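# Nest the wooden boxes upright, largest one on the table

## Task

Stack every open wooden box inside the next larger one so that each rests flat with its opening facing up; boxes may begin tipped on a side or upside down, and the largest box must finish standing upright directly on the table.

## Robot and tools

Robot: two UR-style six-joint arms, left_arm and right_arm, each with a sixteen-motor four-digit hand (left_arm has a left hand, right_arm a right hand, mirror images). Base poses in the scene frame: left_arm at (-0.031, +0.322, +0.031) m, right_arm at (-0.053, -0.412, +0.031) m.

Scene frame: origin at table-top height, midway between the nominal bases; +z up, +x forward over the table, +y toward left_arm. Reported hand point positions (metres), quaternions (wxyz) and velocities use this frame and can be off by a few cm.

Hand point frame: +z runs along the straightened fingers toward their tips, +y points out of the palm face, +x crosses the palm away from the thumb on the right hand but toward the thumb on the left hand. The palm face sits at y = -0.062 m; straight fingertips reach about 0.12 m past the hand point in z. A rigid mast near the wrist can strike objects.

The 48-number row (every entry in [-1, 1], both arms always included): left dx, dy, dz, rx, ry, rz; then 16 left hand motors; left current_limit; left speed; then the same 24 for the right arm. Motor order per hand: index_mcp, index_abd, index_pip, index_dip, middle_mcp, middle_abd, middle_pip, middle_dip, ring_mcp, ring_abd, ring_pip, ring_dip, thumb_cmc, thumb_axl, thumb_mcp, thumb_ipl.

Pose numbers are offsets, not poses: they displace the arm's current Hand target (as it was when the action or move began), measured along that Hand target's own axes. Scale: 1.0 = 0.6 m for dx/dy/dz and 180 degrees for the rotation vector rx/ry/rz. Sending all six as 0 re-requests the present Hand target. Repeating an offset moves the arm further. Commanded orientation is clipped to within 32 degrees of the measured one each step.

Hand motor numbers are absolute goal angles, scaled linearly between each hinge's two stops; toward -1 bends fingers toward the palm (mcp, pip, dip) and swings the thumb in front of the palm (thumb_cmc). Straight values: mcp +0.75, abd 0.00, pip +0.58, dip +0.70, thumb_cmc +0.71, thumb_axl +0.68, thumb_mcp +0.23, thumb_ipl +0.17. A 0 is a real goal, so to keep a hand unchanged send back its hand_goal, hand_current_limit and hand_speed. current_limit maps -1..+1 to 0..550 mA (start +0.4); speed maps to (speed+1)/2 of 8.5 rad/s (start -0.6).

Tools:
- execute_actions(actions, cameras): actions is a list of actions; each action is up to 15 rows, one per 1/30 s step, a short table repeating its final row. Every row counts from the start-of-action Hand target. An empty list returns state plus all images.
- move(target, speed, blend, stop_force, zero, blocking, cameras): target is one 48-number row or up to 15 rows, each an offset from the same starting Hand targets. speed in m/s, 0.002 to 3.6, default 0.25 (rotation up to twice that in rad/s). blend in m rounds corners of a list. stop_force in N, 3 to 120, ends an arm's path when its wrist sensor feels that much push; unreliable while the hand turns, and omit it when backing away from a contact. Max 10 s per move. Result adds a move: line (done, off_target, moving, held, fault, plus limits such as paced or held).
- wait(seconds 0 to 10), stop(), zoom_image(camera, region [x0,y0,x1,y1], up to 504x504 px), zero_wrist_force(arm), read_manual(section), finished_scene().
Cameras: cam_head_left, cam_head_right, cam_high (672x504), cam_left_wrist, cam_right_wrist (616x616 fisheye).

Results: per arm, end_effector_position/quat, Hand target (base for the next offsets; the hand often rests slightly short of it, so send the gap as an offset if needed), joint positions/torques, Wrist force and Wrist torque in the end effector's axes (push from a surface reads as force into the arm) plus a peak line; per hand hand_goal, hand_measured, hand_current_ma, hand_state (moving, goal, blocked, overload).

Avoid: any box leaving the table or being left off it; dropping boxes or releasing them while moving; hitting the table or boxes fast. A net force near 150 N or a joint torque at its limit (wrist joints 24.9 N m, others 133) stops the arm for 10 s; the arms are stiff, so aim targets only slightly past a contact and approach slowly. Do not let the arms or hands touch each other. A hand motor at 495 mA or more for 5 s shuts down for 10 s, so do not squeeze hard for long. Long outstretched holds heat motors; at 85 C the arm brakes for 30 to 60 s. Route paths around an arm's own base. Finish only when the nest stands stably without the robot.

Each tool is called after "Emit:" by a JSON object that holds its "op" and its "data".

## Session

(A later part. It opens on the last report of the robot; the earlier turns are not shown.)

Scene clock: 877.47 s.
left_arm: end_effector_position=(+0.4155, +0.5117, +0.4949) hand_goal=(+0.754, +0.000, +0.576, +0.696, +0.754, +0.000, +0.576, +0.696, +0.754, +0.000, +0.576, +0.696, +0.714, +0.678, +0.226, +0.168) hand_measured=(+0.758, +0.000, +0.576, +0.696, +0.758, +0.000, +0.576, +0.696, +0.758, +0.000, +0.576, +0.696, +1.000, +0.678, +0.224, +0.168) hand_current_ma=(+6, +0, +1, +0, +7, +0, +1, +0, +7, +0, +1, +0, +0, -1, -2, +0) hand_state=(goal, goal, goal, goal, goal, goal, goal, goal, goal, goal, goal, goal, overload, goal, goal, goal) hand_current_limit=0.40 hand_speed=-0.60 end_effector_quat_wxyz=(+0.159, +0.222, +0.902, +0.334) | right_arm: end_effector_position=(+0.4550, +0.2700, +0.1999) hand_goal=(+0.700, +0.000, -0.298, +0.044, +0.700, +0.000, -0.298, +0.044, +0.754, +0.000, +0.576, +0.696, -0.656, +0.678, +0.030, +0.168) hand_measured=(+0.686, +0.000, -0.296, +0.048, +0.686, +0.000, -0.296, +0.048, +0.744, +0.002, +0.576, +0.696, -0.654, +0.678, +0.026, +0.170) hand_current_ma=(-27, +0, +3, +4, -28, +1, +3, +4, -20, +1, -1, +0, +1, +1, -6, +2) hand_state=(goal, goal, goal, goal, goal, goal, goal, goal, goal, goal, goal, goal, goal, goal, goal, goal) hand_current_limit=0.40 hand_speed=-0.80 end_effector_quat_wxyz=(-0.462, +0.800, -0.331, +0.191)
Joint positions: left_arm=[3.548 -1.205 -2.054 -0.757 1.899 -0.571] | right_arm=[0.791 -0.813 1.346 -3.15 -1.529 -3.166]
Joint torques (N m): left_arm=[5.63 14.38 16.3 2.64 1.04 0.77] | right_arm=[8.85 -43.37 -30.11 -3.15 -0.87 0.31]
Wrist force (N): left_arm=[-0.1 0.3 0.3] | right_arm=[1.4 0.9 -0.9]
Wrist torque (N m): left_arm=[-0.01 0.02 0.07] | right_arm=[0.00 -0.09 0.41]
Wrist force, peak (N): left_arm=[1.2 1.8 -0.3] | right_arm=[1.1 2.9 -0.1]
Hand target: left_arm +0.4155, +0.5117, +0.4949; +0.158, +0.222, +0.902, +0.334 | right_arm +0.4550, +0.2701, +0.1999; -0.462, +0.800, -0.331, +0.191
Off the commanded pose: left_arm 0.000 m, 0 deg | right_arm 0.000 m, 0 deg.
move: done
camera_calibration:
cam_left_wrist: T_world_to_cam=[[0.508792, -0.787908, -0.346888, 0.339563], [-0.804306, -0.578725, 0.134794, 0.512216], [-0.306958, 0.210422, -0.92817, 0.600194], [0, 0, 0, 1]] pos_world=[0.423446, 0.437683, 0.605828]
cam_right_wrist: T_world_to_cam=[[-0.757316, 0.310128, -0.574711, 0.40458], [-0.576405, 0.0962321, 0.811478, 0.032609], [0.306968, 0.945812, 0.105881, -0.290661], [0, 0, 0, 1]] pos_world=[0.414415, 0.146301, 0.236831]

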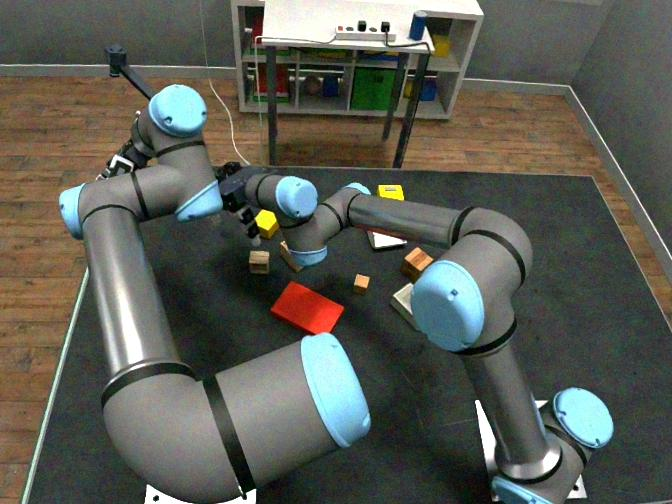

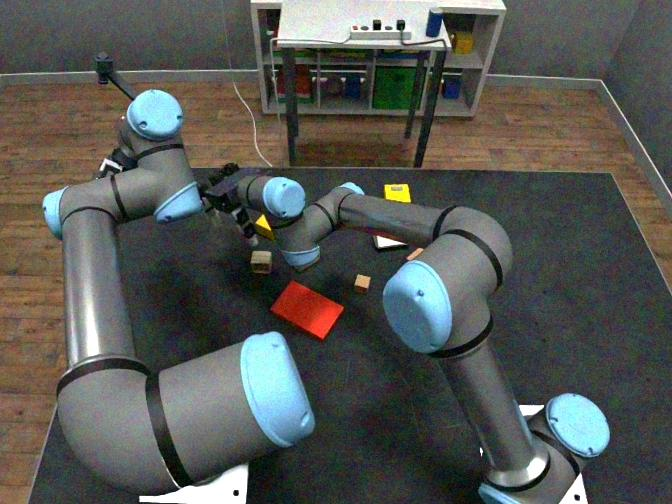

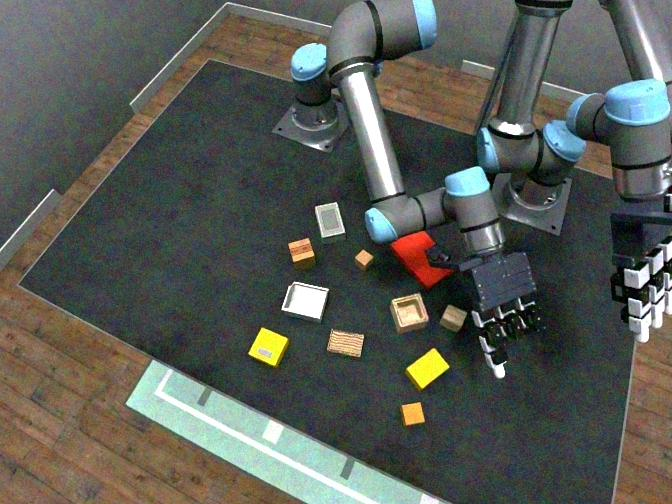

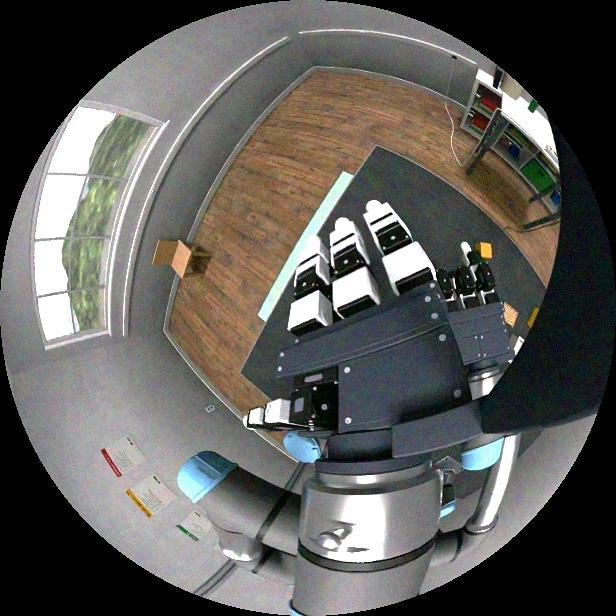

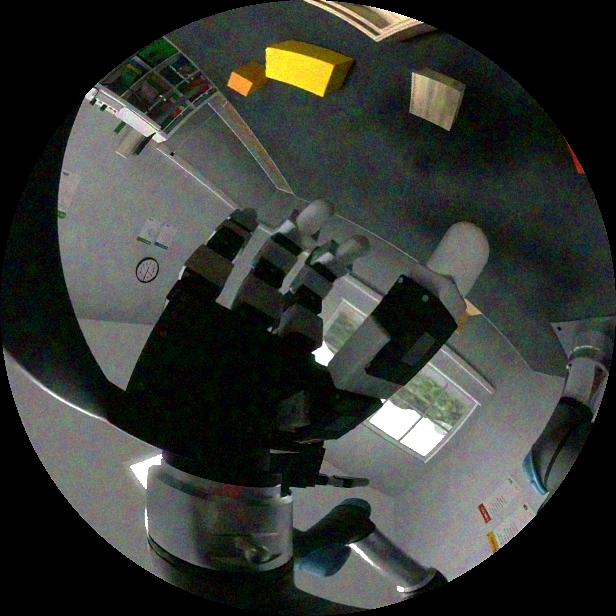

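Emit:
{"op": "move", "data": {"target": [0,0,0,0,0,0, 0.754,0,0.576,0.696,0.754,0,0.576,0.696,0.754,0,0.576,0.696,0.714,0.678,0.226,0.168,0.4,-0.6, -0.0012,0.1913,0.1472,0,0,0, 0.9,0,-0.299,0.044,0.9,0,-0.299,0.044,0.754,0,0.576,0.696,-0.657,0.678,0.03,0.168,0.4,-0.8], "speed": 0.2, "stop_force": 8}}

Emit:
{"op": "move", "data": {"target": [0,0,0,0,0,0, 0.754,0,0.576,0.696,0.754,0,0.576,0.696,0.754,0,0.576,0.696,0.714,0.678,0.226,0.168,0.4,-0.6, 0.0424,-0.0212,0.0367,0,0,0, 0.9,0,-0.299,0.044,0.9,0,-0.299,0.044,0.754,0,0.576,0.696,-0.657,0.678,0.03,0.168,0.4,-0.8], "speed": 0.05, "cameras": ["cam_right_wrist","cam_high","cam_head_left"]}}

Emit:
{"op": "zoom_image", "data": {"camera": "cam_head_left", "region": [235, 215, 315, 285]}}

Emit:
{"op": "zoom_image", "data": {"camera": "cam_high", "region": [380, 280, 480, 350]}}

Scene clock: 902.87 s.
left_arm: end_effector_position=(+0.4155, +0.5117, +0.4949) hand_goal=(+0.754, +0.000, +0.576, +0.696, +0.754, +0.000, +0.576, +0.696, +0.754, +0.000, +0.576, +0.696, +0.714, +0.678, +0.226, +0.168) hand_measured=(+0.758, +0.000, +0.576, +0.696, +0.758, +0.000, +0.576, +0.696, +0.758, +0.000, +0.576, +0.696, +1.000, +0.678, +0.224, +0.168) hand_current_ma=(+6, +0, +1, +0, +7, +0, +1, +0, +7, +0, +1, +0, +0, -1, -2, +0) hand_state=(goal, goal, goal, goal, goal, goal, goal, goal, goal, goal, goal, goal, overload, goal, goal, goal) hand_current_limit=0.40 hand_speed=-0.60 end_effector_quat_wxyz=(+0.158, +0.222, +0.902, +0.334) | right_arm: end_effector_position=(+0.4679, +0.2841, +0.0563) hand_goal=(+0.900, +0.000, -0.298, +0.044, +0.900, +0.000, -0.298, +0.044, +0.754, +0.000, +0.576, +0.696, -0.656, +0.678, +0.030, +0.168) hand_measured=(+0.884, +0.000, -0.296, +0.048, +0.884, +0.000, -0.296, +0.048, +0.744, +0.002, +0.576, +0.696, -0.654, +0.678, +0.026, +0.170) hand_current_ma=(-34, +0, +2, +4, -36, +1, +3, +4, -20, +1, -1, +0, +1, +1, -6, +2) hand_state=(goal, goal, goal, goal, goal, goal, goal, goal, goal, goal, goal, goal, goal, goal, goal, goal) hand_current_limit=0.40 hand_speed=-0.80 end_effector_quat_wxyz=(-0.462, +0.800, -0.331, +0.191)
Joint positions: left_arm=[3.548 -1.205 -2.054 -0.757 1.899 -0.571] | right_arm=[0.794 -0.568 1.303 -3.352 -1.531 -3.165]
Joint torques (N m): left_arm=[10.51 15.99 14.79 1.01 -1.17 1.31] | right_arm=[1.93 -45.82 -10.11 -4.55 -0.09 0.32]
Wrist force (N): left_arm=[-0.3 0.4 0.1] | right_arm=[1.3 1.0 -1.0]
Wrist torque (N m): left_arm=[0.04 0.05 0.05] | right_arm=[-0.01 -0.09 0.28]
Wrist force, peak (N): left_arm=[-0.5 0.4 0.4] | right_arm=[1.2 2.9 0.3]
Hand target: left_arm +0.4155, +0.5117, +0.4949; +0.158, +0.222, +0.902, +0.334 | right_arm +0.4679, +0.2840, +0.0563; -0.462, +0.800, -0.331, +0.191
Off the commanded pose: left_arm 0.000 m, 0 deg | right_arm 0.000 m, 0 deg.
move: done

Scene clock: 903.90 s.
left_arm: end_effector_position=(+0.4155, +0.5117, +0.4949) hand_goal=(+0.754, +0.000, +0.576, +0.696, +0.754, +0.000, +0.576, +0.696, +0.754, +0.000, +0.576, +0.696, +0.714, +0.678, +0.226, +0.168) hand_measured=(+0.758, +0.000, +0.576, +0.696, +0.758, +0.000, +0.576, +0.696, +0.758, +0.000, +0.576, +0.696, +1.000, +0.678, +0.224, +0.168) hand_current_ma=(+6, +0, +1, +0, +7, +0, +1, +0, +7, +0, +1, +0, +0, -1, -2, +0) hand_state=(goal, goal, goal, goal, goal, goal, goal, goal, goal, goal, goal, goal, overload, goal, goal, goal) hand_current_limit=0.40 hand_speed=-0.60 end_effector_quat_wxyz=(+0.158, +0.222, +0.902, +0.334) | right_arm: end_effector_position=(+0.5040, +0.2840, +0.0562) hand_goal=(+0.900, +0.000, -0.298, +0.044, +0.900, +0.000, -0.298, +0.044, +0.754, +0.000, +0.576, +0.696, -0.656, +0.678, +0.030, +0.168) hand_measured=(+0.884, +0.000, -0.296, +0.046, +0.884, +0.000, -0.296, +0.048, +0.744, +0.002, +0.576, +0.696, -0.654, +0.678, +0.028, +0.170) hand_current_ma=(-34, +0, +2, +4, -35, +1, +2, +4, -20, +1, -1, +0, +2, +1, -3, +2) hand_state=(goal, goal, goal, goal, goal, goal, goal, goal, goal, goal, goal, goal, goal, goal, goal, goal) hand_current_limit=0.40 hand_speed=-0.80 end_effector_quat_wxyz=(-0.462, +0.800, -0.331, +0.191) end_effector_velocity=(-0.002, +0.001, +0.000) end_effector_angular_velocity=(+0.002, -0.001, +0.000)
Joint positions: left_arm=[3.548 -1.205 -2.054 -0.757 1.899 -0.571] | right_arm=[0.76 -0.526 1.209 -3.3 -1.502 -3.182]
Joint velocities: left_arm=[within noise] | right_arm=[0.002 -0.002 0.004 -0.005 -0.002 0.001]
Joint torques (N m): left_arm=[11.27 17.13 15.77 1.05 -1.1 1.3] | right_arm=[8.33 -60.77 -10.98 -4.94 -2.04 0.73]
Wrist force (N): left_arm=[-0.1 0.2 0.0] | right_arm=[1.3 1.3 -1.0]
Wrist torque (N m): left_arm=[0.02 0.02 0.07] | right_arm=[0.02 -0.10 0.41]
Wrist force, peak (N): left_arm=[-0.4 0.7 0.2] | right_arm=[1.4 1.5 -0.5]
Hand target: left_arm +0.4155, +0.5117, +0.4949; +0.158, +0.222, +0.902, +0.334 | right_arm +0.5039, +0.2840, +0.0563; -0.462, +0.800, -0.331, +0.191
Off the commanded pose: left_arm 0.000 m, 0 deg | right_arm 0.000 m, 0 deg.
move: done
camera_calibration:
cam_right_wrist: T_world_to_cam=[[-0.757454, 0.310038, -0.574578, 0.354839], [-0.576219, 0.0963331, 0.811598, 0.175872], [0.306977, 0.945831, 0.105682, -0.303603], [0, 0, 0, 1]] pos_world=[0.463314, 0.160201, 0.0932311]
Images, in order (width x height): cam_head_left 672x504, cam_high 672x504, cam_right_wrist 616x616.

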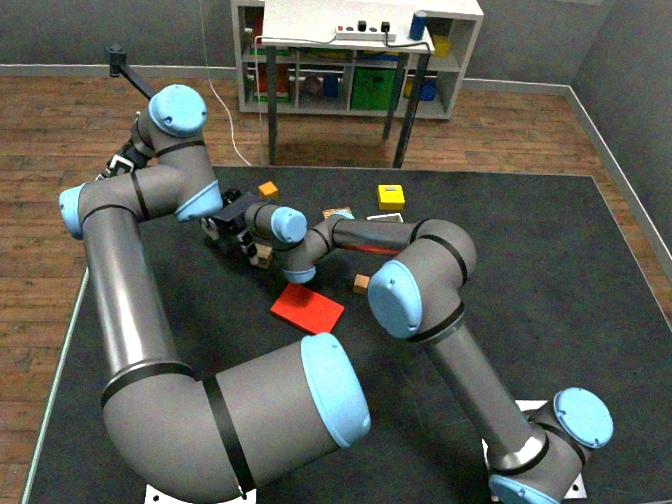

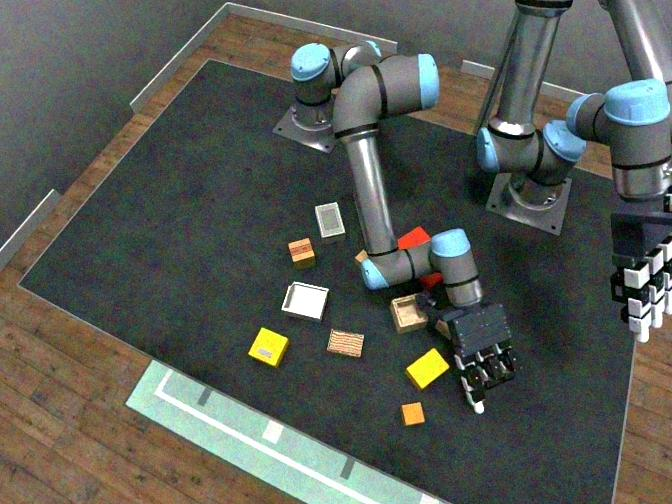

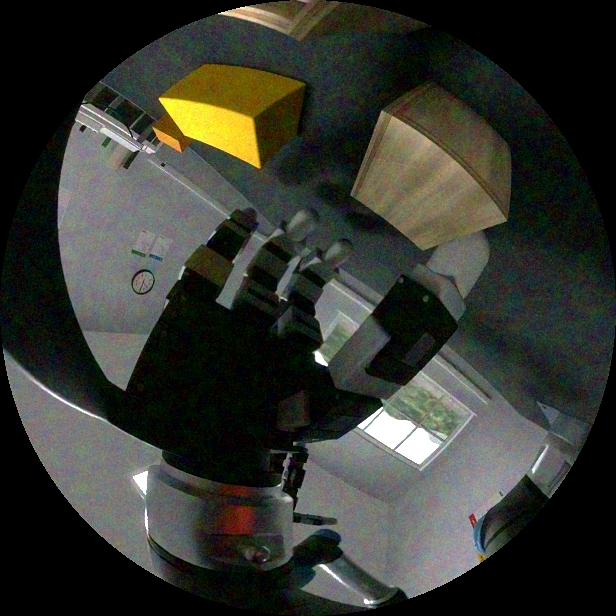

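Scaled by 6.300.

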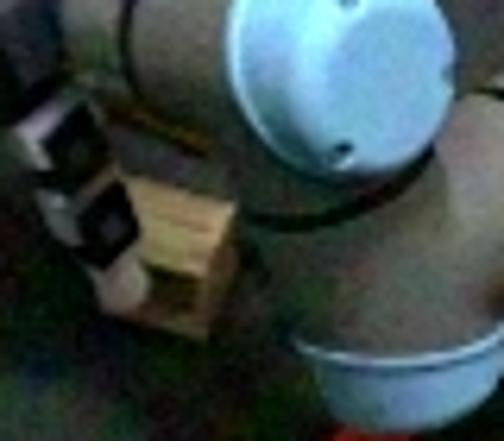

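Scaled by 5.040.

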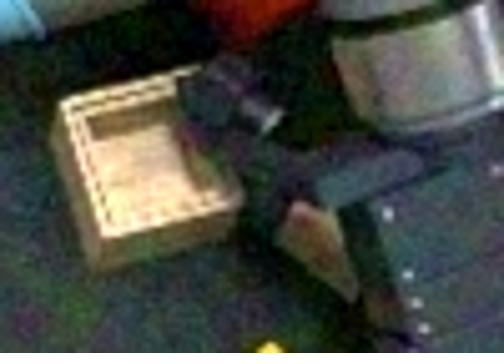

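Emit:
{"op": "zoom_image", "data": {"camera": "cam_right_wrist", "region": [340, 60, 520, 260]}}

Scaled by 2.520 from the camera's 616x616 image, which has a finer 880x880 frame.

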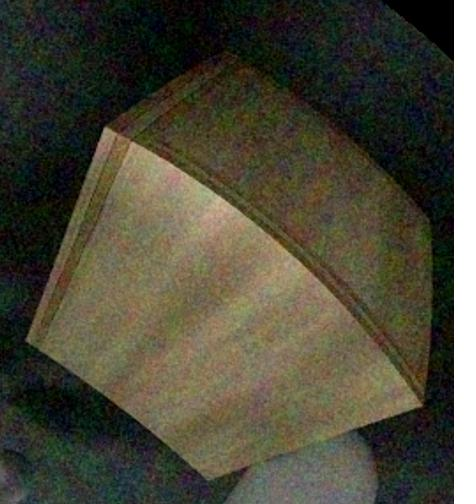

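Emit:
{"op": "move", "data": {"target": [[0,0,0,0,0,0, 0.754,0,0.576,0.696,0.754,0,0.576,0.696,0.754,0,0.576,0.696,0.714,0.678,0.226,0.168,0.4,-0.6, 0,-0.1588,-0.0917,0,0,0, 0.754,0,-0.299,0.044,1.0,0,0.576,0.696,0.754,0,0.576,0.696,-0.506,0.678,-0.0225,0.168,0.4,-0.6],[0,0,0,0,0,0, 0.754,0,0.576,0.696,0.754,0,0.576,0.696,0.754,0,0.576,0.696,0.714,0.678,0.226,0.168,0.4,-0.6, 0.0672,-0.1137,-0.1322,0,-0.1251,-0.0722, 0.754,0,-0.299,0.044,1.0,0,0.576,0.696,0.754,0,0.576,0.696,-0.506,0.678,-0.0225,0.168,0.4,-0.6]], "speed": [0.15,0.25], "blend": [0.02,0]}}

Emit:
{"op": "move", "data": {"target": [0,0,0,0,0,0, 0.754,0,0.576,0.696,0.754,0,0.576,0.696,0.754,0,0.576,0.696,0.714,0.678,0.226,0.168,0.4,-0.6, 0,0.1501,0.0867,0,0,0, 0.754,0,-0.299,0.044,1.0,0,0.576,0.696,0.754,0,0.576,0.696,-0.506,0.678,-0.0225,0.168,0.4,-0.6], "speed": 0.12, "stop_force": 5, "cameras": ["cam_right_wrist","cam_high","cam_head_left"]}}

Emit:
{"op": "zoom_image", "data": {"camera": "cam_right_wrist", "region": [280, 100, 520, 300]}}

Scene clock: 945.73 s.
left_arm: end_effector_position=(+0.4155, +0.5117, +0.4949) hand_goal=(+0.754, +0.000, +0.576, +0.696, +0.754, +0.000, +0.576, +0.696, +0.754, +0.000, +0.576, +0.696, +0.714, +0.678, +0.226, +0.168) hand_measured=(+0.758, +0.000, +0.576, +0.696, +0.758, +0.000, +0.576, +0.696, +0.758, +0.000, +0.576, +0.696, +1.000, +0.678, +0.224, +0.168) hand_current_ma=(+6, +0, +1, +0, +7, +0, +1, +0, +7, +0, +1, +0, +0, -1, -2, +0) hand_state=(goal, goal, goal, goal, goal, goal, goal, goal, goal, goal, goal, goal, overload, goal, goal, goal) hand_current_limit=0.40 hand_speed=-0.60 end_effector_quat_wxyz=(+0.158, +0.222, +0.902, +0.334) | right_arm: end_effector_position=(+0.5080, +0.2311, +0.1552) hand_goal=(+0.754, +0.000, -0.298, +0.044, +1.000, +0.000, +0.576, +0.696, +0.754, +0.000, +0.576, +0.696, -0.506, +0.678, -0.022, +0.168) hand_measured=(+0.750, +0.000, -0.296, +0.046, +0.982, +0.000, +0.568, +0.692, +0.744, +0.002, +0.576, +0.696, -0.510, +0.678, -0.020, +0.170) hand_current_ma=(-6, +0, +2, +4, -42, +1, -11, -5, -20, +1, -1, +0, -4, +1, +2, +2) hand_state=(goal, goal, goal, goal, goal, goal, goal, goal, goal, goal, goal, goal, goal, goal, goal, goal) hand_current_limit=0.40 hand_speed=-0.60 end_effector_quat_wxyz=(-0.493, +0.854, -0.143, +0.082)
Joint positions: left_arm=[3.548 -1.205 -2.054 -0.757 1.899 -0.571] | right_arm=[0.611 -0.722 1.288 -3.067 -0.994 -3.528]
Joint torques (N m): left_arm=[10.15 16.33 16.22 0.97 -0.99 1.28] | right_arm=[4.31 -43.5 -27.09 -3.26 3.32 -0.59]
Wrist force (N): left_arm=[-0.2 0.7 0.2] | right_arm=[1.1 1.0 -0.8]
Wrist torque (N m): left_arm=[0.05 0.03 0.06] | right_arm=[-0.05 -0.03 0.22]
Wrist force, peak (N): left_arm=[-0.1 0.9 0.2] | right_arm=[1.4 2.6 -0.2]
Hand target: left_arm +0.4155, +0.5117, +0.4949; +0.158, +0.222, +0.902, +0.334 | right_arm +0.5080, +0.2311, +0.1551; -0.493, +0.854, -0.143, +0.082
Off the commanded pose: left_arm 0.000 m, 0 deg | right_arm 0.000 m, 0 deg.
move: done

Scene clock: 947.80 s.
left_arm: end_effector_position=(+0.4155, +0.5117, +0.4949) hand_goal=(+0.754, +0.000, +0.576, +0.696, +0.754, +0.000, +0.576, +0.696, +0.754, +0.000, +0.576, +0.696, +0.714, +0.678, +0.226, +0.168) hand_measured=(+0.758, +0.000, +0.576, +0.696, +0.758, +0.000, +0.576, +0.696, +0.758, +0.000, +0.576, +0.696, +1.000, +0.678, +0.224, +0.168) hand_current_ma=(+6, +0, +1, +0, +7, +0, +1, +0, +7, +0, +1, +0, +0, -1, -2, +0) hand_state=(goal, goal, goal, goal, goal, goal, goal, goal, goal, goal, goal, goal, overload, goal, goal, goal) hand_current_limit=0.40 hand_speed=-0.60 end_effector_quat_wxyz=(+0.158, +0.222, +0.902, +0.334) | right_arm: end_effector_position=(+0.5079, +0.2311, +0.0511) hand_goal=(+0.754, +0.000, -0.298, +0.044, +1.000, +0.000, +0.576, +0.696, +0.754, +0.000, +0.576, +0.696, -0.506, +0.678, -0.022, +0.168) hand_measured=(+0.750, +0.000, -0.296, +0.046, +0.982, +0.000, +0.568, +0.692, +0.744, +0.002, +0.576, +0.696, -0.510, +0.678, -0.020, +0.170) hand_current_ma=(-7, +0, +2, +4, -41, +1, -11, -5, -20, +1, -1, +0, -4, +1, +2, +2) hand_state=(goal, goal, goal, goal, goal, goal, goal, goal, goal, goal, goal, goal, goal, goal, goal, goal) hand_current_limit=0.40 hand_speed=-0.60 end_effector_quat_wxyz=(-0.493, +0.854, -0.143, +0.082)
Joint positions: left_arm=[3.548 -1.205 -2.054 -0.757 1.899 -0.571] | right_arm=[0.611 -0.568 1.301 -3.233 -0.993 -3.528]
Joint torques (N m): left_arm=[10.02 18.44 15.29 1.05 -0.98 1.15] | right_arm=[-2.97 -45.63 -9.99 -4.47 0.04 0.26]
Wrist force (N): left_arm=[-0.1 0.2 0.1] | right_arm=[1.4 0.9 -1.1]
Wrist torque (N m): left_arm=[0.00 0.03 0.07] | right_arm=[-0.04 -0.07 0.29]
Wrist force, peak (N): left_arm=[-0.2 0.6 0.2] | right_arm=[1.1 2.3 -0.3]
Hand target: left_arm +0.4155, +0.5117, +0.4949; +0.158, +0.222, +0.902, +0.334 | right_arm +0.5080, +0.2311, +0.0511; -0.493, +0.854, -0.143, +0.082
Off the commanded pose: left_arm 0.000 m, 0 deg | right_arm 0.000 m, 0 deg.
move: done
camera_calibration:
cam_right_wrist: T_world_to_cam=[[-0.81685, -0.0531002, -0.574402, 0.485423], [-0.559951, -0.166268, 0.811671, 0.239895], [-0.138605, 0.98465, 0.106083, -0.036953], [0, 0, 0, 1]] pos_world=[0.525726, 0.102049, 0.0880317]
Images, in order (width x height): cam_head_left 672x504, cam_high 672x504, cam_right_wrist 616x616.

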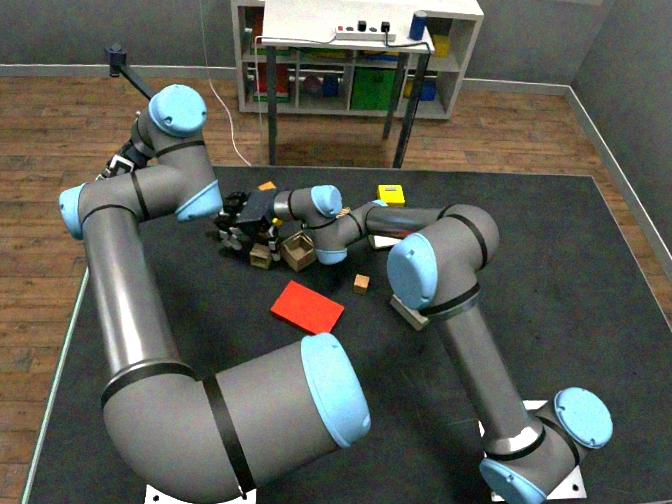

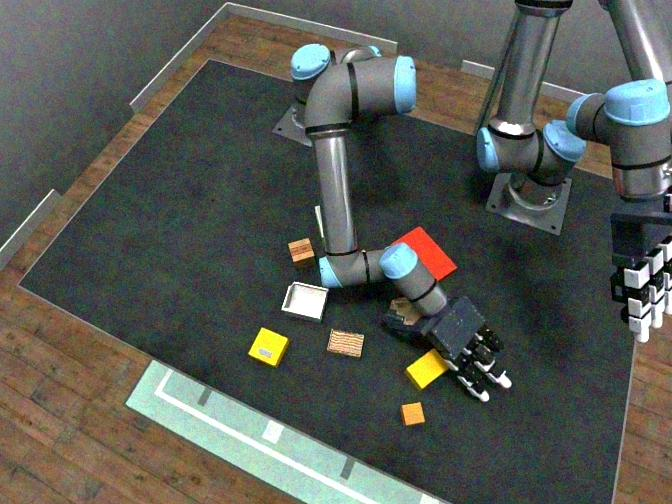

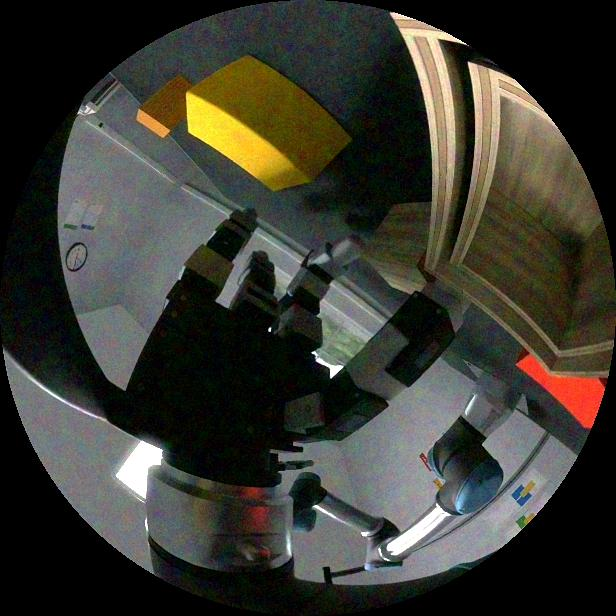

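Scaled by 2.100 from the camera's 616x616 image, which has a finer 880x880 frame.

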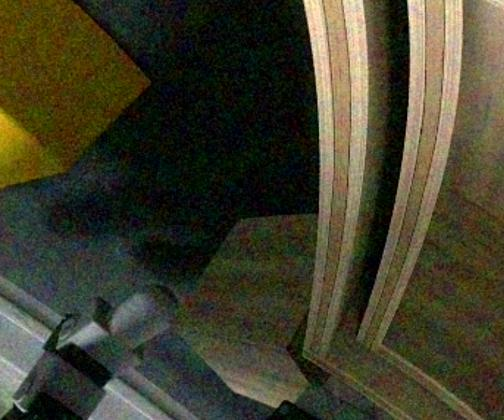

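Emit:
{"op": "move", "data": {"target": [0,0,0,0,0,0, 0.754,0,0.576,0.696,0.754,0,0.576,0.696,0.754,0,0.576,0.696,0.714,0.678,0.226,0.168,0.4,-0.6, 0,0,0,0,0,0, 0.36,0,-0.299,0.044,1.0,0,0.576,0.696,0.754,0,0.576,0.696,-0.506,0.678,-0.27,0.168,0.2,-0.88], "speed": 0.1, "cameras": ["cam_right_wrist"]}}

Emit:
{"op": "zoom_image", "data": {"camera": "cam_right_wrist", "region": [280, 100, 520, 300]}}

Scene clock: 955.73 s.
left_arm: end_effector_position=(+0.4155, +0.5117, +0.4949) hand_goal=(+0.754, +0.000, +0.576, +0.696, +0.754, +0.000, +0.576, +0.696, +0.754, +0.000, +0.576, +0.696, +0.714, +0.678, +0.226, +0.168) hand_measured=(+0.758, +0.000, +0.576, +0.696, +0.758, +0.000, +0.576, +0.696, +0.758, +0.000, +0.576, +0.696, +1.000, +0.678, +0.224, +0.168) hand_current_ma=(+6, +0, +1, +0, +7, +0, +1, +0, +7, +0, +1, +0, +0, -1, -2, +0) hand_state=(goal, goal, goal, goal, goal, goal, goal, goal, goal, goal, goal, goal, overload, goal, goal, goal) hand_current_limit=0.40 hand_speed=-0.60 end_effector_quat_wxyz=(+0.158, +0.222, +0.902, +0.334) | right_arm: end_effector_position=(+0.5080, +0.2311, +0.0511) hand_goal=(+0.360, +0.000, -0.298, +0.044, +1.000, +0.000, +0.576, +0.696, +0.754, +0.000, +0.576, +0.696, -0.506, +0.678, -0.270, +0.168) hand_measured=(+0.550, +0.000, -0.286, +0.042, +0.982, +0.000, +0.568, +0.692, +0.744, +0.002, +0.576, +0.696, -0.510, +0.678, -0.168, +0.186) hand_current_ma=(+330, +0, +24, -1, -41, +1, -11, -5, -20, +1, -1, +0, -4, +1, +330, +54) hand_state=(blocked, goal, goal, goal, goal, goal, goal, goal, goal, goal, goal, goal, goal, goal, blocked, goal) hand_current_limit=0.20 hand_speed=-0.88 end_effector_quat_wxyz=(-0.493, +0.854, -0.143, +0.082)
Joint positions: left_arm=[3.548 -1.205 -2.054 -0.757 1.899 -0.571] | right_arm=[0.611 -0.568 1.301 -3.233 -0.993 -3.528]
Joint torques (N m): left_arm=[10.6 18.17 16.08 1.09 -1.04 1.18] | right_arm=[-3.58 -45.51 -9.4 -4.05 -1.02 -0.74]
Wrist force (N): left_arm=[-0.3 0.6 0.6] | right_arm=[1.1 -1.1 -0.6]
Wrist torque (N m): left_arm=[0.01 0.06 0.04] | right_arm=[-0.01 -0.02 0.30]
Wrist force, peak (N): left_arm=[-0.3 0.6 0.6] | right_arm=[1.1 -1.8 -1.2]
Hand target: left_arm +0.4155, +0.5117, +0.4949; +0.158, +0.222, +0.902, +0.334 | right_arm +0.5080, +0.2311, +0.0511; -0.493, +0.854, -0.143, +0.082
Off the commanded pose: left_arm 0.000 m, 0 deg | right_arm 0.000 m, 0 deg.
move: done
camera_calibration:
cam_right_wrist: T_world_to_cam=[[-0.816841, -0.0531568, -0.574408, 0.485425], [-0.559963, -0.166188, 0.811679, 0.239893], [-0.138606, 0.98466, 0.105984, -0.0369444], [0, 0, 0, 1]] pos_world=[0.525726, 0.102049, 0.0880316]
Images, in order (width x height): cam_right_wrist 616x616.

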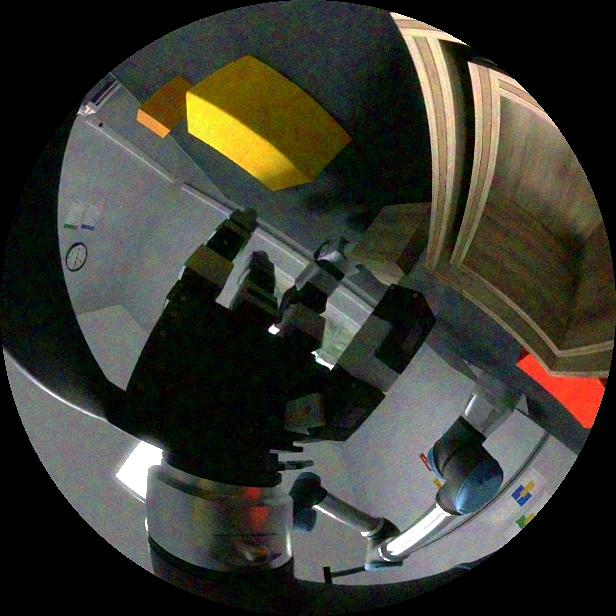

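Scaled by 2.100 from the camera's 616x616 image, which has a finer 880x880 frame.

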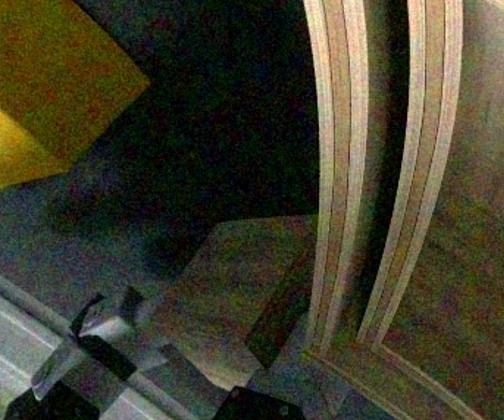

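Emit:
{"op": "move", "data": {"target": [[0,0,0,0,0,0, 0.754,0,0.576,0.696,0.754,0,0.576,0.696,0.754,0,0.576,0.696,0.714,0.678,0.226,0.168,0.4,-0.6, 0,-0.1155,-0.0667,0,0,0, 0.36,0,-0.299,0.044,1.0,0,0.576,0.696,0.754,0,0.576,0.696,-0.506,0.678,-0.27,0.168,0.2,-0.88],[0,0,0,0,0,0, 0.754,0,0.576,0.696,0.754,0,0.576,0.696,0.754,0,0.576,0.696,0.714,0.678,0.226,0.168,0.4,-0.6, -0.1128,-0.2362,0.1292,0,0,0, 0.36,0,-0.299,0.044,1.0,0,0.576,0.696,0.754,0,0.576,0.696,-0.506,0.678,-0.27,0.168,0.2,-0.88],[0,0,0,0,0,0, 0.754,0,0.576,0.696,0.754,0,0.576,0.696,0.754,0,0.576,0.696,0.714,0.678,0.226,0.168,0.4,-0.6, -0.1052,-0.149,0.1797,0,-0.0694,0.1203, 0.36,0,-0.299,0.044,1.0,0,0.576,0.696,0.754,0,0.576,0.696,-0.506,0.678,-0.27,0.168,0.2,-0.88]], "speed": [0.08,0.2,0.2], "blend": [0.02,0.02,0], "cameras": ["cam_right_wrist","cam_high","cam_head_left"]}}

Emit:
{"op": "zoom_image", "data": {"camera": "cam_right_wrist", "region": [280, 100, 520, 300]}}

Emit:
{"op": "zoom_image", "data": {"camera": "cam_head_left", "region": [180, 180, 300, 280]}}

Scene clock: 982.57 s.
left_arm: end_effector_position=(+0.4155, +0.5117, +0.4949) hand_goal=(+0.754, +0.000, +0.576, +0.696, +0.754, +0.000, +0.576, +0.696, +0.754, +0.000, +0.576, +0.696, +0.714, +0.678, +0.226, +0.168) hand_measured=(+0.758, +0.000, +0.576, +0.696, +0.758, +0.000, +0.576, +0.696, +0.758, +0.000, +0.576, +0.696, +1.000, +0.678, +0.224, +0.168) hand_current_ma=(+6, +0, +1, +0, +7, +0, +1, +0, +7, +0, +1, +0, +0, -1, -2, +0) hand_state=(goal, goal, goal, goal, goal, goal, goal, goal, goal, goal, goal, goal, overload, goal, goal, goal) hand_current_limit=0.40 hand_speed=-0.60 end_effector_quat_wxyz=(+0.158, +0.222, +0.902, +0.334) | right_arm: end_effector_position=(+0.4933, +0.3821, +0.0746) hand_goal=(+0.360, +0.000, -0.298, +0.044, +1.000, +0.000, +0.576, +0.696, +0.754, +0.000, +0.576, +0.696, -0.506, +0.678, -0.270, +0.168) hand_measured=(+0.532, +0.000, -0.266, +0.056, +0.982, +0.000, +0.568, +0.692, +0.744, +0.002, +0.576, +0.696, -0.512, +0.678, -0.168, +0.188) hand_current_ma=(+330, +0, +77, +21, -41, +1, -11, -5, -20, +1, -1, +0, -9, +0, +330, +65) hand_state=(blocked, goal, blocked, goal, goal, goal, goal, goal, goal, goal, goal, goal, goal, goal, blocked, blocked) hand_current_limit=0.20 hand_speed=-0.88 end_effector_quat_wxyz=(-0.512, +0.816, -0.246, -0.104)
Joint positions: left_arm=[3.548 -1.205 -2.054 -0.757 1.899 -0.571] | right_arm=[0.702 -0.235 0.589 -2.849 -0.853 -3.109]
Joint torques (N m): left_arm=[9.84 15.96 15.99 1.03 -0.93 1.01] | right_arm=[9.64 -57.19 -22.73 -4.41 0.96 0.61]
Wrist force (N): left_arm=[-0.2 0.1 0.2] | right_arm=[2.5 1.2 -0.2]
Wrist torque (N m): left_arm=[-0.01 0.04 0.07] | right_arm=[-0.06 -0.08 0.42]
Wrist force, peak (N): left_arm=[-0.6 0.6 0.4] | right_arm=[3.3 1.6 0.0]
Hand target: left_arm +0.4155, +0.5117, +0.4949; +0.158, +0.222, +0.902, +0.334 | right_arm +0.4932, +0.3822, +0.0745; -0.512, +0.816, -0.246, -0.104
Off the commanded pose: left_arm 0.000 m, 0 deg | right_arm 0.000 m, 0 deg.
move: done
camera_calibration:
cam_right_wrist: T_world_to_cam=[[-0.979457, 0.00333095, -0.201624, 0.525856], [-0.193792, -0.291964, 0.93659, 0.0958308], [-0.0557471, 0.956423, 0.286612, -0.233724], [0, 0, 0, 1]] pos_world=[0.520595, 0.249767, 0.0832588]
Images, in order (width x height): cam_head_left 672x504, cam_high 672x504, cam_right_wrist 616x616.

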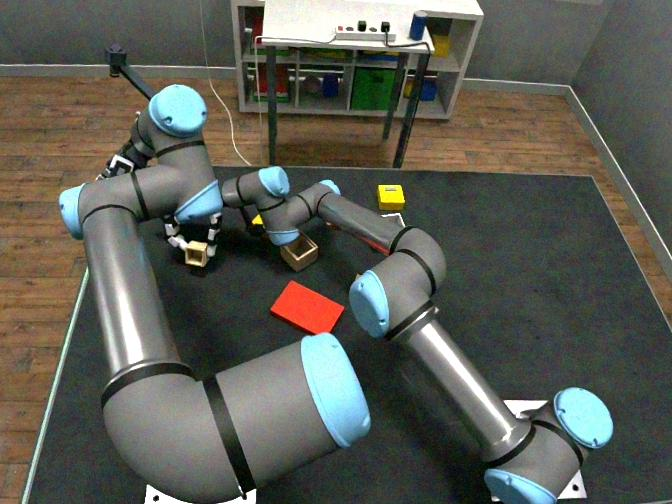

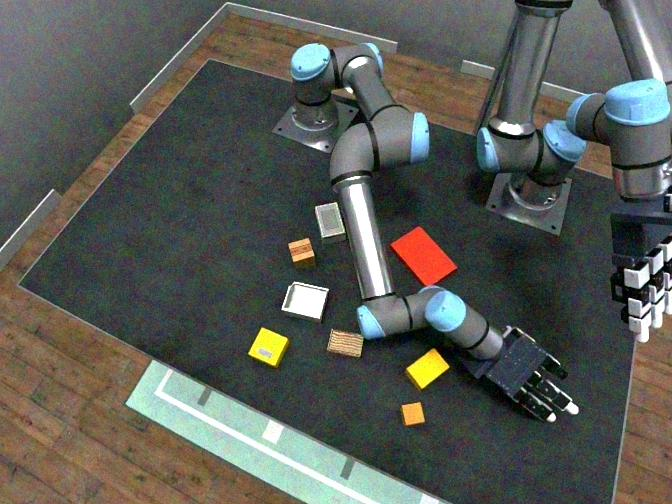

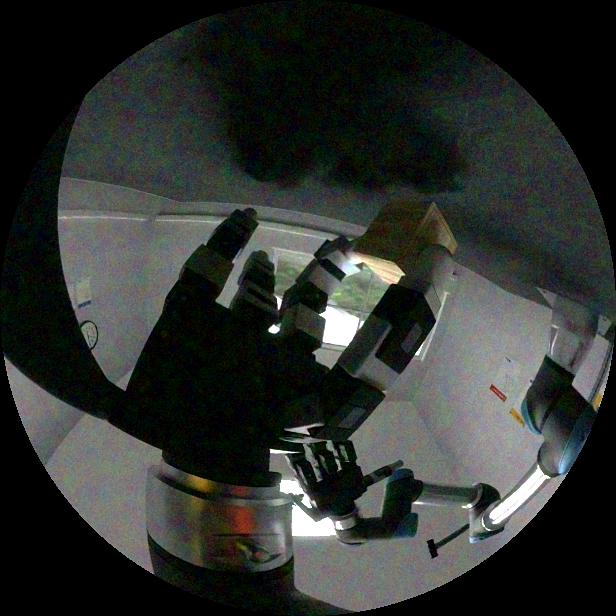

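Scaled by 2.100 from the camera's 616x616 image, which has a finer 880x880 frame.

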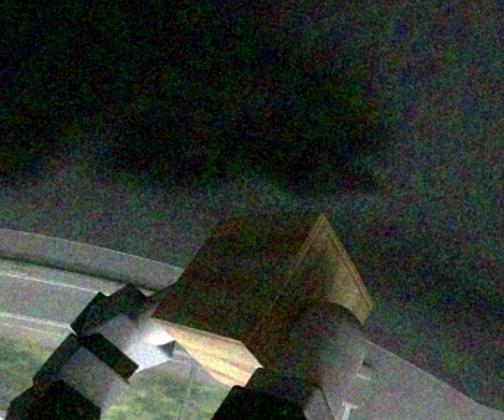

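Scaled by 4.200.

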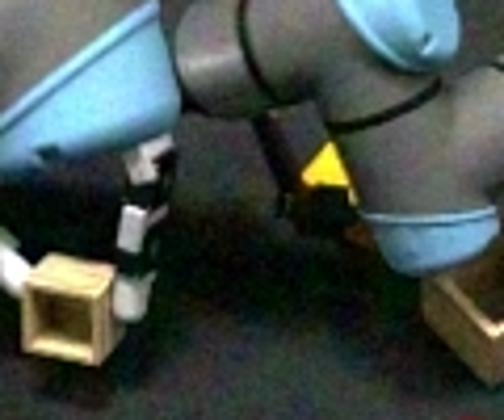

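Emit:
{"op": "move", "data": {"target": [0,0,0,0,0,0, 0.754,0,0.576,0.696,0.754,0,0.576,0.696,0.754,0,0.576,0.696,0.714,0.678,0.226,0.168,0.4,-0.6, 0.0183,0.034,0.0196,0,0,0, 0.36,0,-0.299,0.044,1.0,0,0.576,0.696,0.754,0,0.576,0.696,-0.506,0.678,-0.27,0.168,0.2,-0.88], "speed": 0.08}}

Emit:
{"op": "move", "data": {"target": [0,0,0,0,0,0, 0.754,0,0.576,0.696,0.754,0,0.576,0.696,0.754,0,0.576,0.696,0.714,0.678,0.226,0.168,0.4,-0.6, 0.0141,0.0262,0.0151,0,0,0, 0.36,0,-0.299,0.044,1.0,0,0.576,0.696,0.754,0,0.576,0.696,-0.506,0.678,-0.27,0.168,0.2,-0.88], "speed": 0.02, "stop_force": 3, "cameras": ["cam_right_wrist","cam_head_left"]}}

Emit:
{"op": "zoom_image", "data": {"camera": "cam_head_left", "region": [180, 180, 300, 280]}}

Emit:
{"op": "zoom_image", "data": {"camera": "cam_right_wrist", "region": [280, 100, 520, 300]}}

Scene clock: 993.03 s.
left_arm: end_effector_position=(+0.4155, +0.5117, +0.4949) hand_goal=(+0.754, +0.000, +0.576, +0.696, +0.754, +0.000, +0.576, +0.696, +0.754, +0.000, +0.576, +0.696, +0.714, +0.678, +0.226, +0.168) hand_measured=(+0.758, +0.000, +0.576, +0.696, +0.758, +0.000, +0.576, +0.696, +0.758, +0.000, +0.576, +0.696, +1.000, +0.678, +0.224, +0.168) hand_current_ma=(+6, +0, +1, +0, +7, +0, +1, +0, +7, +0, +1, +0, +0, -1, -2, +0) hand_state=(goal, goal, goal, goal, goal, goal, goal, goal, goal, goal, goal, goal, overload, goal, goal, goal) hand_current_limit=0.40 hand_speed=-0.60 end_effector_quat_wxyz=(+0.158, +0.222, +0.902, +0.334) | right_arm: end_effector_position=(+0.4932, +0.3822, +0.0486) hand_goal=(+0.360, +0.000, -0.298, +0.044, +1.000, +0.000, +0.576, +0.696, +0.754, +0.000, +0.576, +0.696, -0.506, +0.678, -0.270, +0.168) hand_measured=(+0.532, +0.000, -0.266, +0.056, +0.982, +0.000, +0.568, +0.692, +0.744, +0.002, +0.576, +0.696, -0.512, +0.678, -0.168, +0.188) hand_current_ma=(+330, +0, +77, +21, -41, +1, -11, -5, -20, +1, -1, +0, -9, +0, +330, +65) hand_state=(blocked, goal, blocked, goal, goal, goal, goal, goal, goal, goal, goal, goal, goal, goal, blocked, blocked) hand_current_limit=0.20 hand_speed=-0.88 end_effector_quat_wxyz=(-0.512, +0.816, -0.246, -0.104) end_effector_velocity=(+0.000, +0.000, +0.003) end_effector_angular_velocity=(-0.001, +0.001, +0.001)
Joint positions: left_arm=[3.548 -1.205 -2.054 -0.757 1.899 -0.571] | right_arm=[0.702 -0.195 0.575 -2.875 -0.853 -3.108]
Joint velocities: left_arm=[within noise] | right_arm=[0 -0.005 0.001 0.005 0.001 0]
Joint torques (N m): left_arm=[10.54 17.31 15.11 1.22 -1 1.05] | right_arm=[5.78 -68.71 -14.1 0.04 2.82 0.11]
Wrist force (N): left_arm=[-0.3 0.3 0.1] | right_arm=[2.4 1.2 -0.2]
Wrist torque (N m): left_arm=[0.02 0.04 0.05] | right_arm=[-0.06 -0.08 0.42]
Wrist force, peak (N): left_arm=[-0.5 0.6 0.1] | right_arm=[3.0 1.7 -0.5]
Hand target: left_arm +0.4155, +0.5117, +0.4949; +0.158, +0.222, +0.902, +0.334 | right_arm +0.4932, +0.3822, +0.0485; -0.512, +0.816, -0.246, -0.104
Off the commanded pose: left_arm 0.000 m, 0 deg | right_arm 0.000 m, 0 deg.
move: done

Scene clock: 994.00 s.
left_arm: end_effector_position=(+0.4155, +0.5117, +0.4949) hand_goal=(+0.754, +0.000, +0.576, +0.696, +0.754, +0.000, +0.576, +0.696, +0.754, +0.000, +0.576, +0.696, +0.714, +0.678, +0.226, +0.168) hand_measured=(+0.758, +0.000, +0.576, +0.696, +0.758, +0.000, +0.576, +0.696, +0.758, +0.000, +0.576, +0.696, +1.000, +0.678, +0.224, +0.168) hand_current_ma=(+6, +0, +1, +0, +7, +0, +1, +0, +7, +0, +1, +0, +0, -1, -2, +0) hand_state=(goal, goal, goal, goal, goal, goal, goal, goal, goal, goal, goal, goal, overload, goal, goal, goal) hand_current_limit=0.40 hand_speed=-0.60 end_effector_quat_wxyz=(+0.158, +0.222, +0.902, +0.334) | right_arm: end_effector_position=(+0.4931, +0.3822, +0.0455) hand_goal=(+0.360, +0.000, -0.298, +0.044, +1.000, +0.000, +0.576, +0.696, +0.754, +0.000, +0.576, +0.696, -0.506, +0.678, -0.270, +0.168) hand_measured=(+0.528, +0.000, -0.266, +0.054, +0.982, +0.000, +0.568, +0.692, +0.744, +0.002, +0.576, +0.696, -0.512, +0.678, -0.168, +0.194) hand_current_ma=(+330, +0, +75, +17, -40, +1, -11, -4, -20, +1, -1, +0, -9, +0, +330, +90) hand_state=(blocked, goal, blocked, goal, goal, goal, goal, goal, goal, goal, goal, goal, goal, goal, blocked, blocked) hand_current_limit=0.20 hand_speed=-0.88 end_effector_quat_wxyz=(-0.512, +0.816, -0.246, -0.104)
Joint positions: left_arm=[3.548 -1.205 -2.054 -0.757 1.899 -0.571] | right_arm=[0.702 -0.191 0.574 -2.878 -0.853 -3.108]
Joint torques (N m): left_arm=[9.84 17.03 15.21 1.13 -0.94 1.06] | right_arm=[4.2 -60.92 -13.47 -0.12 1.59 0.39]
Wrist force (N): left_arm=[-0.4 0.5 0.3] | right_arm=[2.6 0.8 -0.4]
Wrist torque (N m): left_arm=[0.04 0.07 0.04] | right_arm=[-0.05 -0.12 0.45]
Wrist force, peak (N): left_arm=[-0.4 0.7 0.4] | right_arm=[0.5 -2.4 -3.2]
Hand target: left_arm +0.4155, +0.5117, +0.4949; +0.158, +0.222, +0.902, +0.334 | right_arm +0.4931, +0.3822, +0.0454; -0.512, +0.816, -0.246, -0.104 (not the last commanded pose)
Off the commanded pose: left_arm 0.000 m, 0 deg | right_arm 0.017 m, 0 deg.
move: contact (right_arm)
camera_calibration:
cam_right_wrist: T_world_to_cam=[[-0.979487, 0.00312598, -0.201481, 0.519852], [-0.193583, -0.292205, 0.936558, 0.122999], [-0.0559462, 0.956351, 0.286817, -0.225284], [0, 0, 0, 1]] pos_world=[0.520395, 0.249766, 0.0541593]
Images, in order (width x height): cam_head_left 672x504, cam_right_wrist 616x616.

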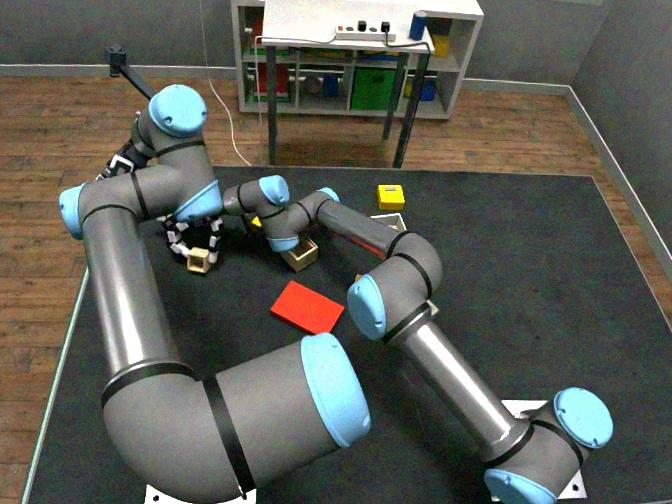

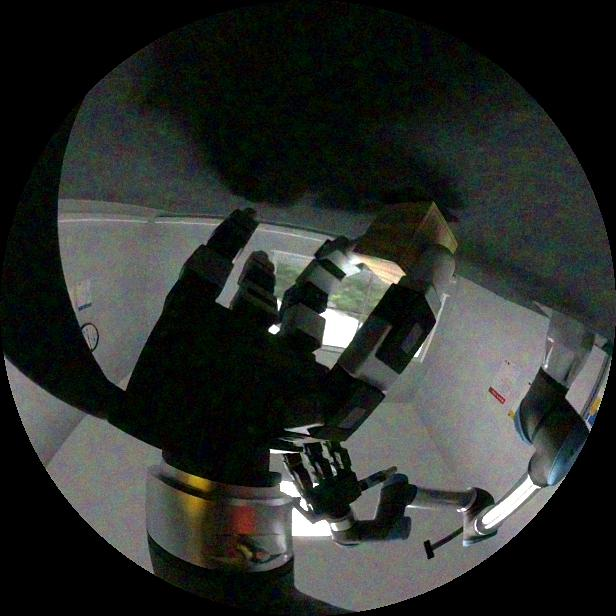

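Scaled by 4.200.

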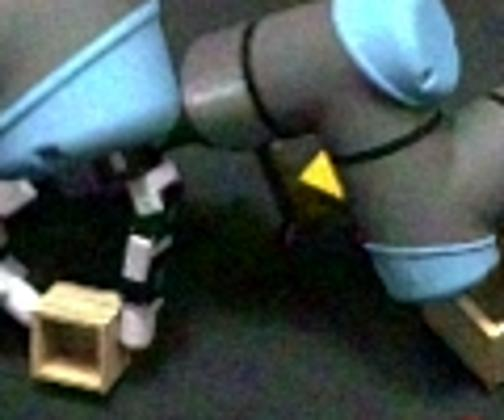

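Scaled by 2.100 from the camera's 616x616 image, which has a finer 880x880 frame.

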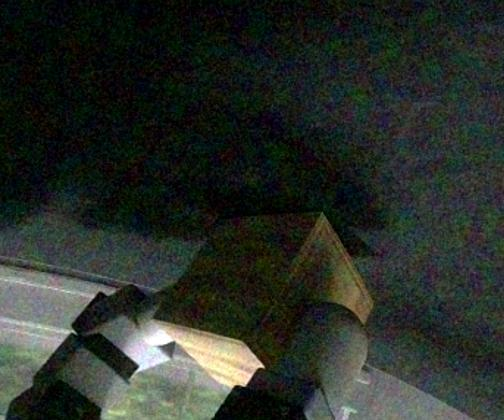

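Emit:
{"op": "move", "data": {"target": [[0,0,0,0,0,0, 0.754,0,0.576,0.696,0.754,0,0.576,0.696,0.754,0,0.576,0.696,0.714,0.678,0.226,0.168,0.4,-0.6, 0.021,-0.0035,-0.0018,0,0,0, 0.36,0,-0.299,0.044,1.0,0,0.576,0.696,0.754,0,0.576,0.696,-0.506,0.678,-0.27,0.168,0.2,-0.88],[0,0,0,0,0,0, 0.754,0,0.576,0.696,0.754,0,0.576,0.696,0.754,0,0.576,0.696,0.714,0.678,0.226,0.168,0.4,-0.6, 0.042,-0.0017,-0.0012,0,0,0, 0.36,0,-0.299,0.044,1.0,0,0.576,0.696,0.754,0,0.576,0.696,-0.506,0.678,-0.27,0.168,0.2,-0.88]], "speed": 0.02, "stop_force": 6, "blend": [0.003,0], "cameras": ["cam_right_wrist","cam_head_left"]}}

Emit:
{"op": "zoom_image", "data": {"camera": "cam_head_left", "region": [180, 180, 300, 280]}}

Emit:
{"op": "zoom_image", "data": {"camera": "cam_right_wrist", "region": [280, 100, 520, 300]}}

Scene clock: 1000.80 s.
left_arm: end_effector_position=(+0.4155, +0.5117, +0.4949) hand_goal=(+0.754, +0.000, +0.576, +0.696, +0.754, +0.000, +0.576, +0.696, +0.754, +0.000, +0.576, +0.696, +0.714, +0.678, +0.226, +0.168) hand_measured=(+0.758, +0.000, +0.576, +0.696, +0.758, +0.000, +0.576, +0.696, +0.758, +0.000, +0.576, +0.696, +1.000, +0.678, +0.224, +0.168) hand_current_ma=(+6, +0, +1, +0, +7, +0, +1, +0, +7, +0, +1, +0, +0, -1, -2, +0) hand_state=(goal, goal, goal, goal, goal, goal, goal, goal, goal, goal, goal, goal, overload, goal, goal, goal) hand_current_limit=0.40 hand_speed=-0.60 end_effector_quat_wxyz=(+0.158, +0.222, +0.902, +0.334) | right_arm: end_effector_position=(+0.5115, +0.3765, +0.0416) hand_goal=(+0.360, +0.000, -0.298, +0.044, +1.000, +0.000, +0.576, +0.696, +0.754, +0.000, +0.576, +0.696, -0.506, +0.678, -0.270, +0.168) hand_measured=(+0.528, +0.000, -0.266, +0.052, +0.982, +0.000, +0.570, +0.692, +0.744, +0.000, +0.576, +0.696, -0.512, +0.678, -0.168, +0.196) hand_current_ma=(+330, +0, +75, +14, -39, +0, -11, -4, -20, +1, -1, +0, -11, -1, +330, +97) hand_state=(blocked, goal, blocked, goal, goal, goal, goal, goal, goal, goal, goal, goal, goal, goal, blocked, blocked) hand_current_limit=0.20 hand_speed=-0.88 end_effector_quat_wxyz=(-0.514, +0.816, -0.245, -0.103)
Joint positions: left_arm=[3.548 -1.205 -2.054 -0.757 1.899 -0.571] | right_arm=[0.684 -0.151 0.499 -2.838 -0.838 -3.123]
Joint torques (N m): left_arm=[10.03 16.98 16.37 1.33 -1.23 0.94] | right_arm=[-1 -57.21 -22.61 -1.95 1.04 0.19]
Wrist force (N): left_arm=[-0.4 0.1 0.0] | right_arm=[2.6 -0.5 -0.5]
Wrist torque (N m): left_arm=[-0.01 0.05 0.05] | right_arm=[-0.06 -0.10 0.32]
Wrist force, peak (N): left_arm=[-0.4 0.7 0.3] | right_arm=[1.2 -2.7 -3.9]
Hand target: left_arm +0.4155, +0.5117, +0.4949; +0.158, +0.222, +0.902, +0.334 | right_arm +0.5115, +0.3765, +0.0416; -0.514, +0.816, -0.245, -0.103 (not the last commanded pose)
Off the commanded pose: left_arm 0.000 m, 0 deg | right_arm 0.007 m, 0 deg.
FORCE FAULT: contact force on the right arm reached its limit, and that arm stopped. The contact can be on any part of that arm, not only on its tool. That arm's remaining commands of this call were not run. That arm is still stopped at the end of this call. That arm stays stopped for about 10 more seconds. Until then a move that you send moves the other arm only, and its call returns only when the move has ended. Once the stop has ended, the next robot result says so. If the stop ends while you think or write, that arm runs what you send next, counted from a new Hand target: where the arm stands when the stop ends. While its stop runs, that arm, its gripper or tool too, takes no new command. Until it ends, the stop uses up actions while you think or wait. An arm that is not stopped still takes commands.
move: fault (right_arm); path passed 1 of 2 targets
camera_calibration:
cam_right_wrist: T_world_to_cam=[[-0.978783, 0.00381664, -0.204862, 0.536571], [-0.196869, -0.294655, 0.935105, 0.131259], [-0.0567945, 0.955596, 0.289155, -0.217081], [0, 0, 0, 1]] pos_world=[0.538699, 0.24407, 0.0499522]
Images, in order (width x height): cam_head_left 672x504, cam_right_wrist 616x616.

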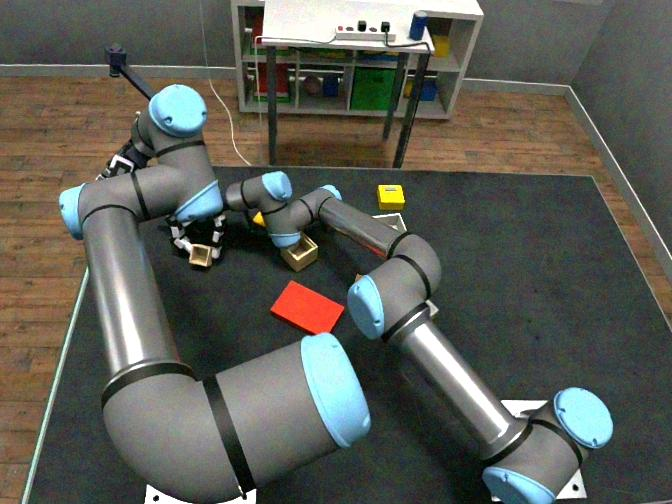

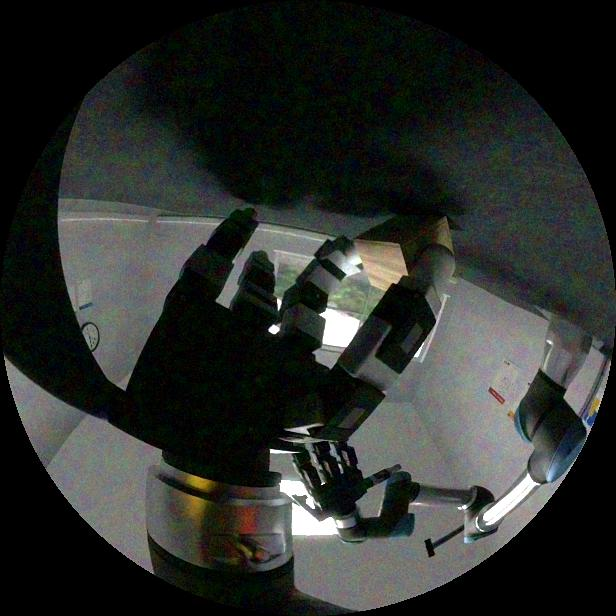

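Scaled by 4.200.

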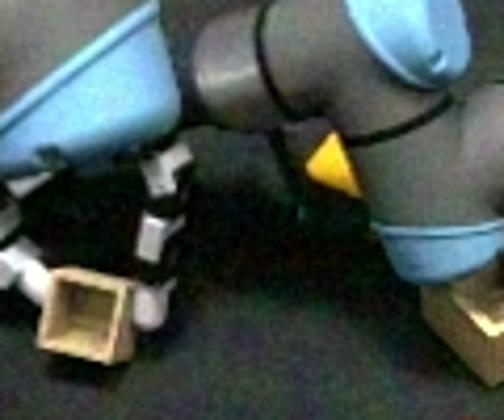

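Scaled by 2.100 from the camera's 616x616 image, which has a finer 880x880 frame.

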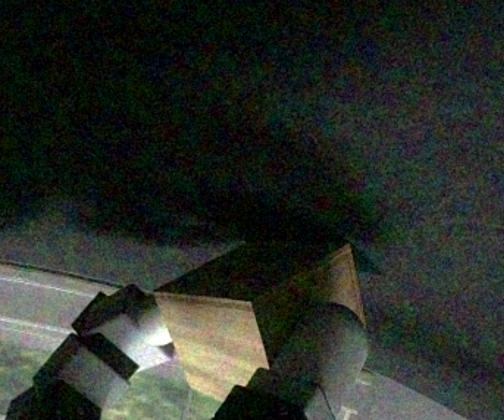

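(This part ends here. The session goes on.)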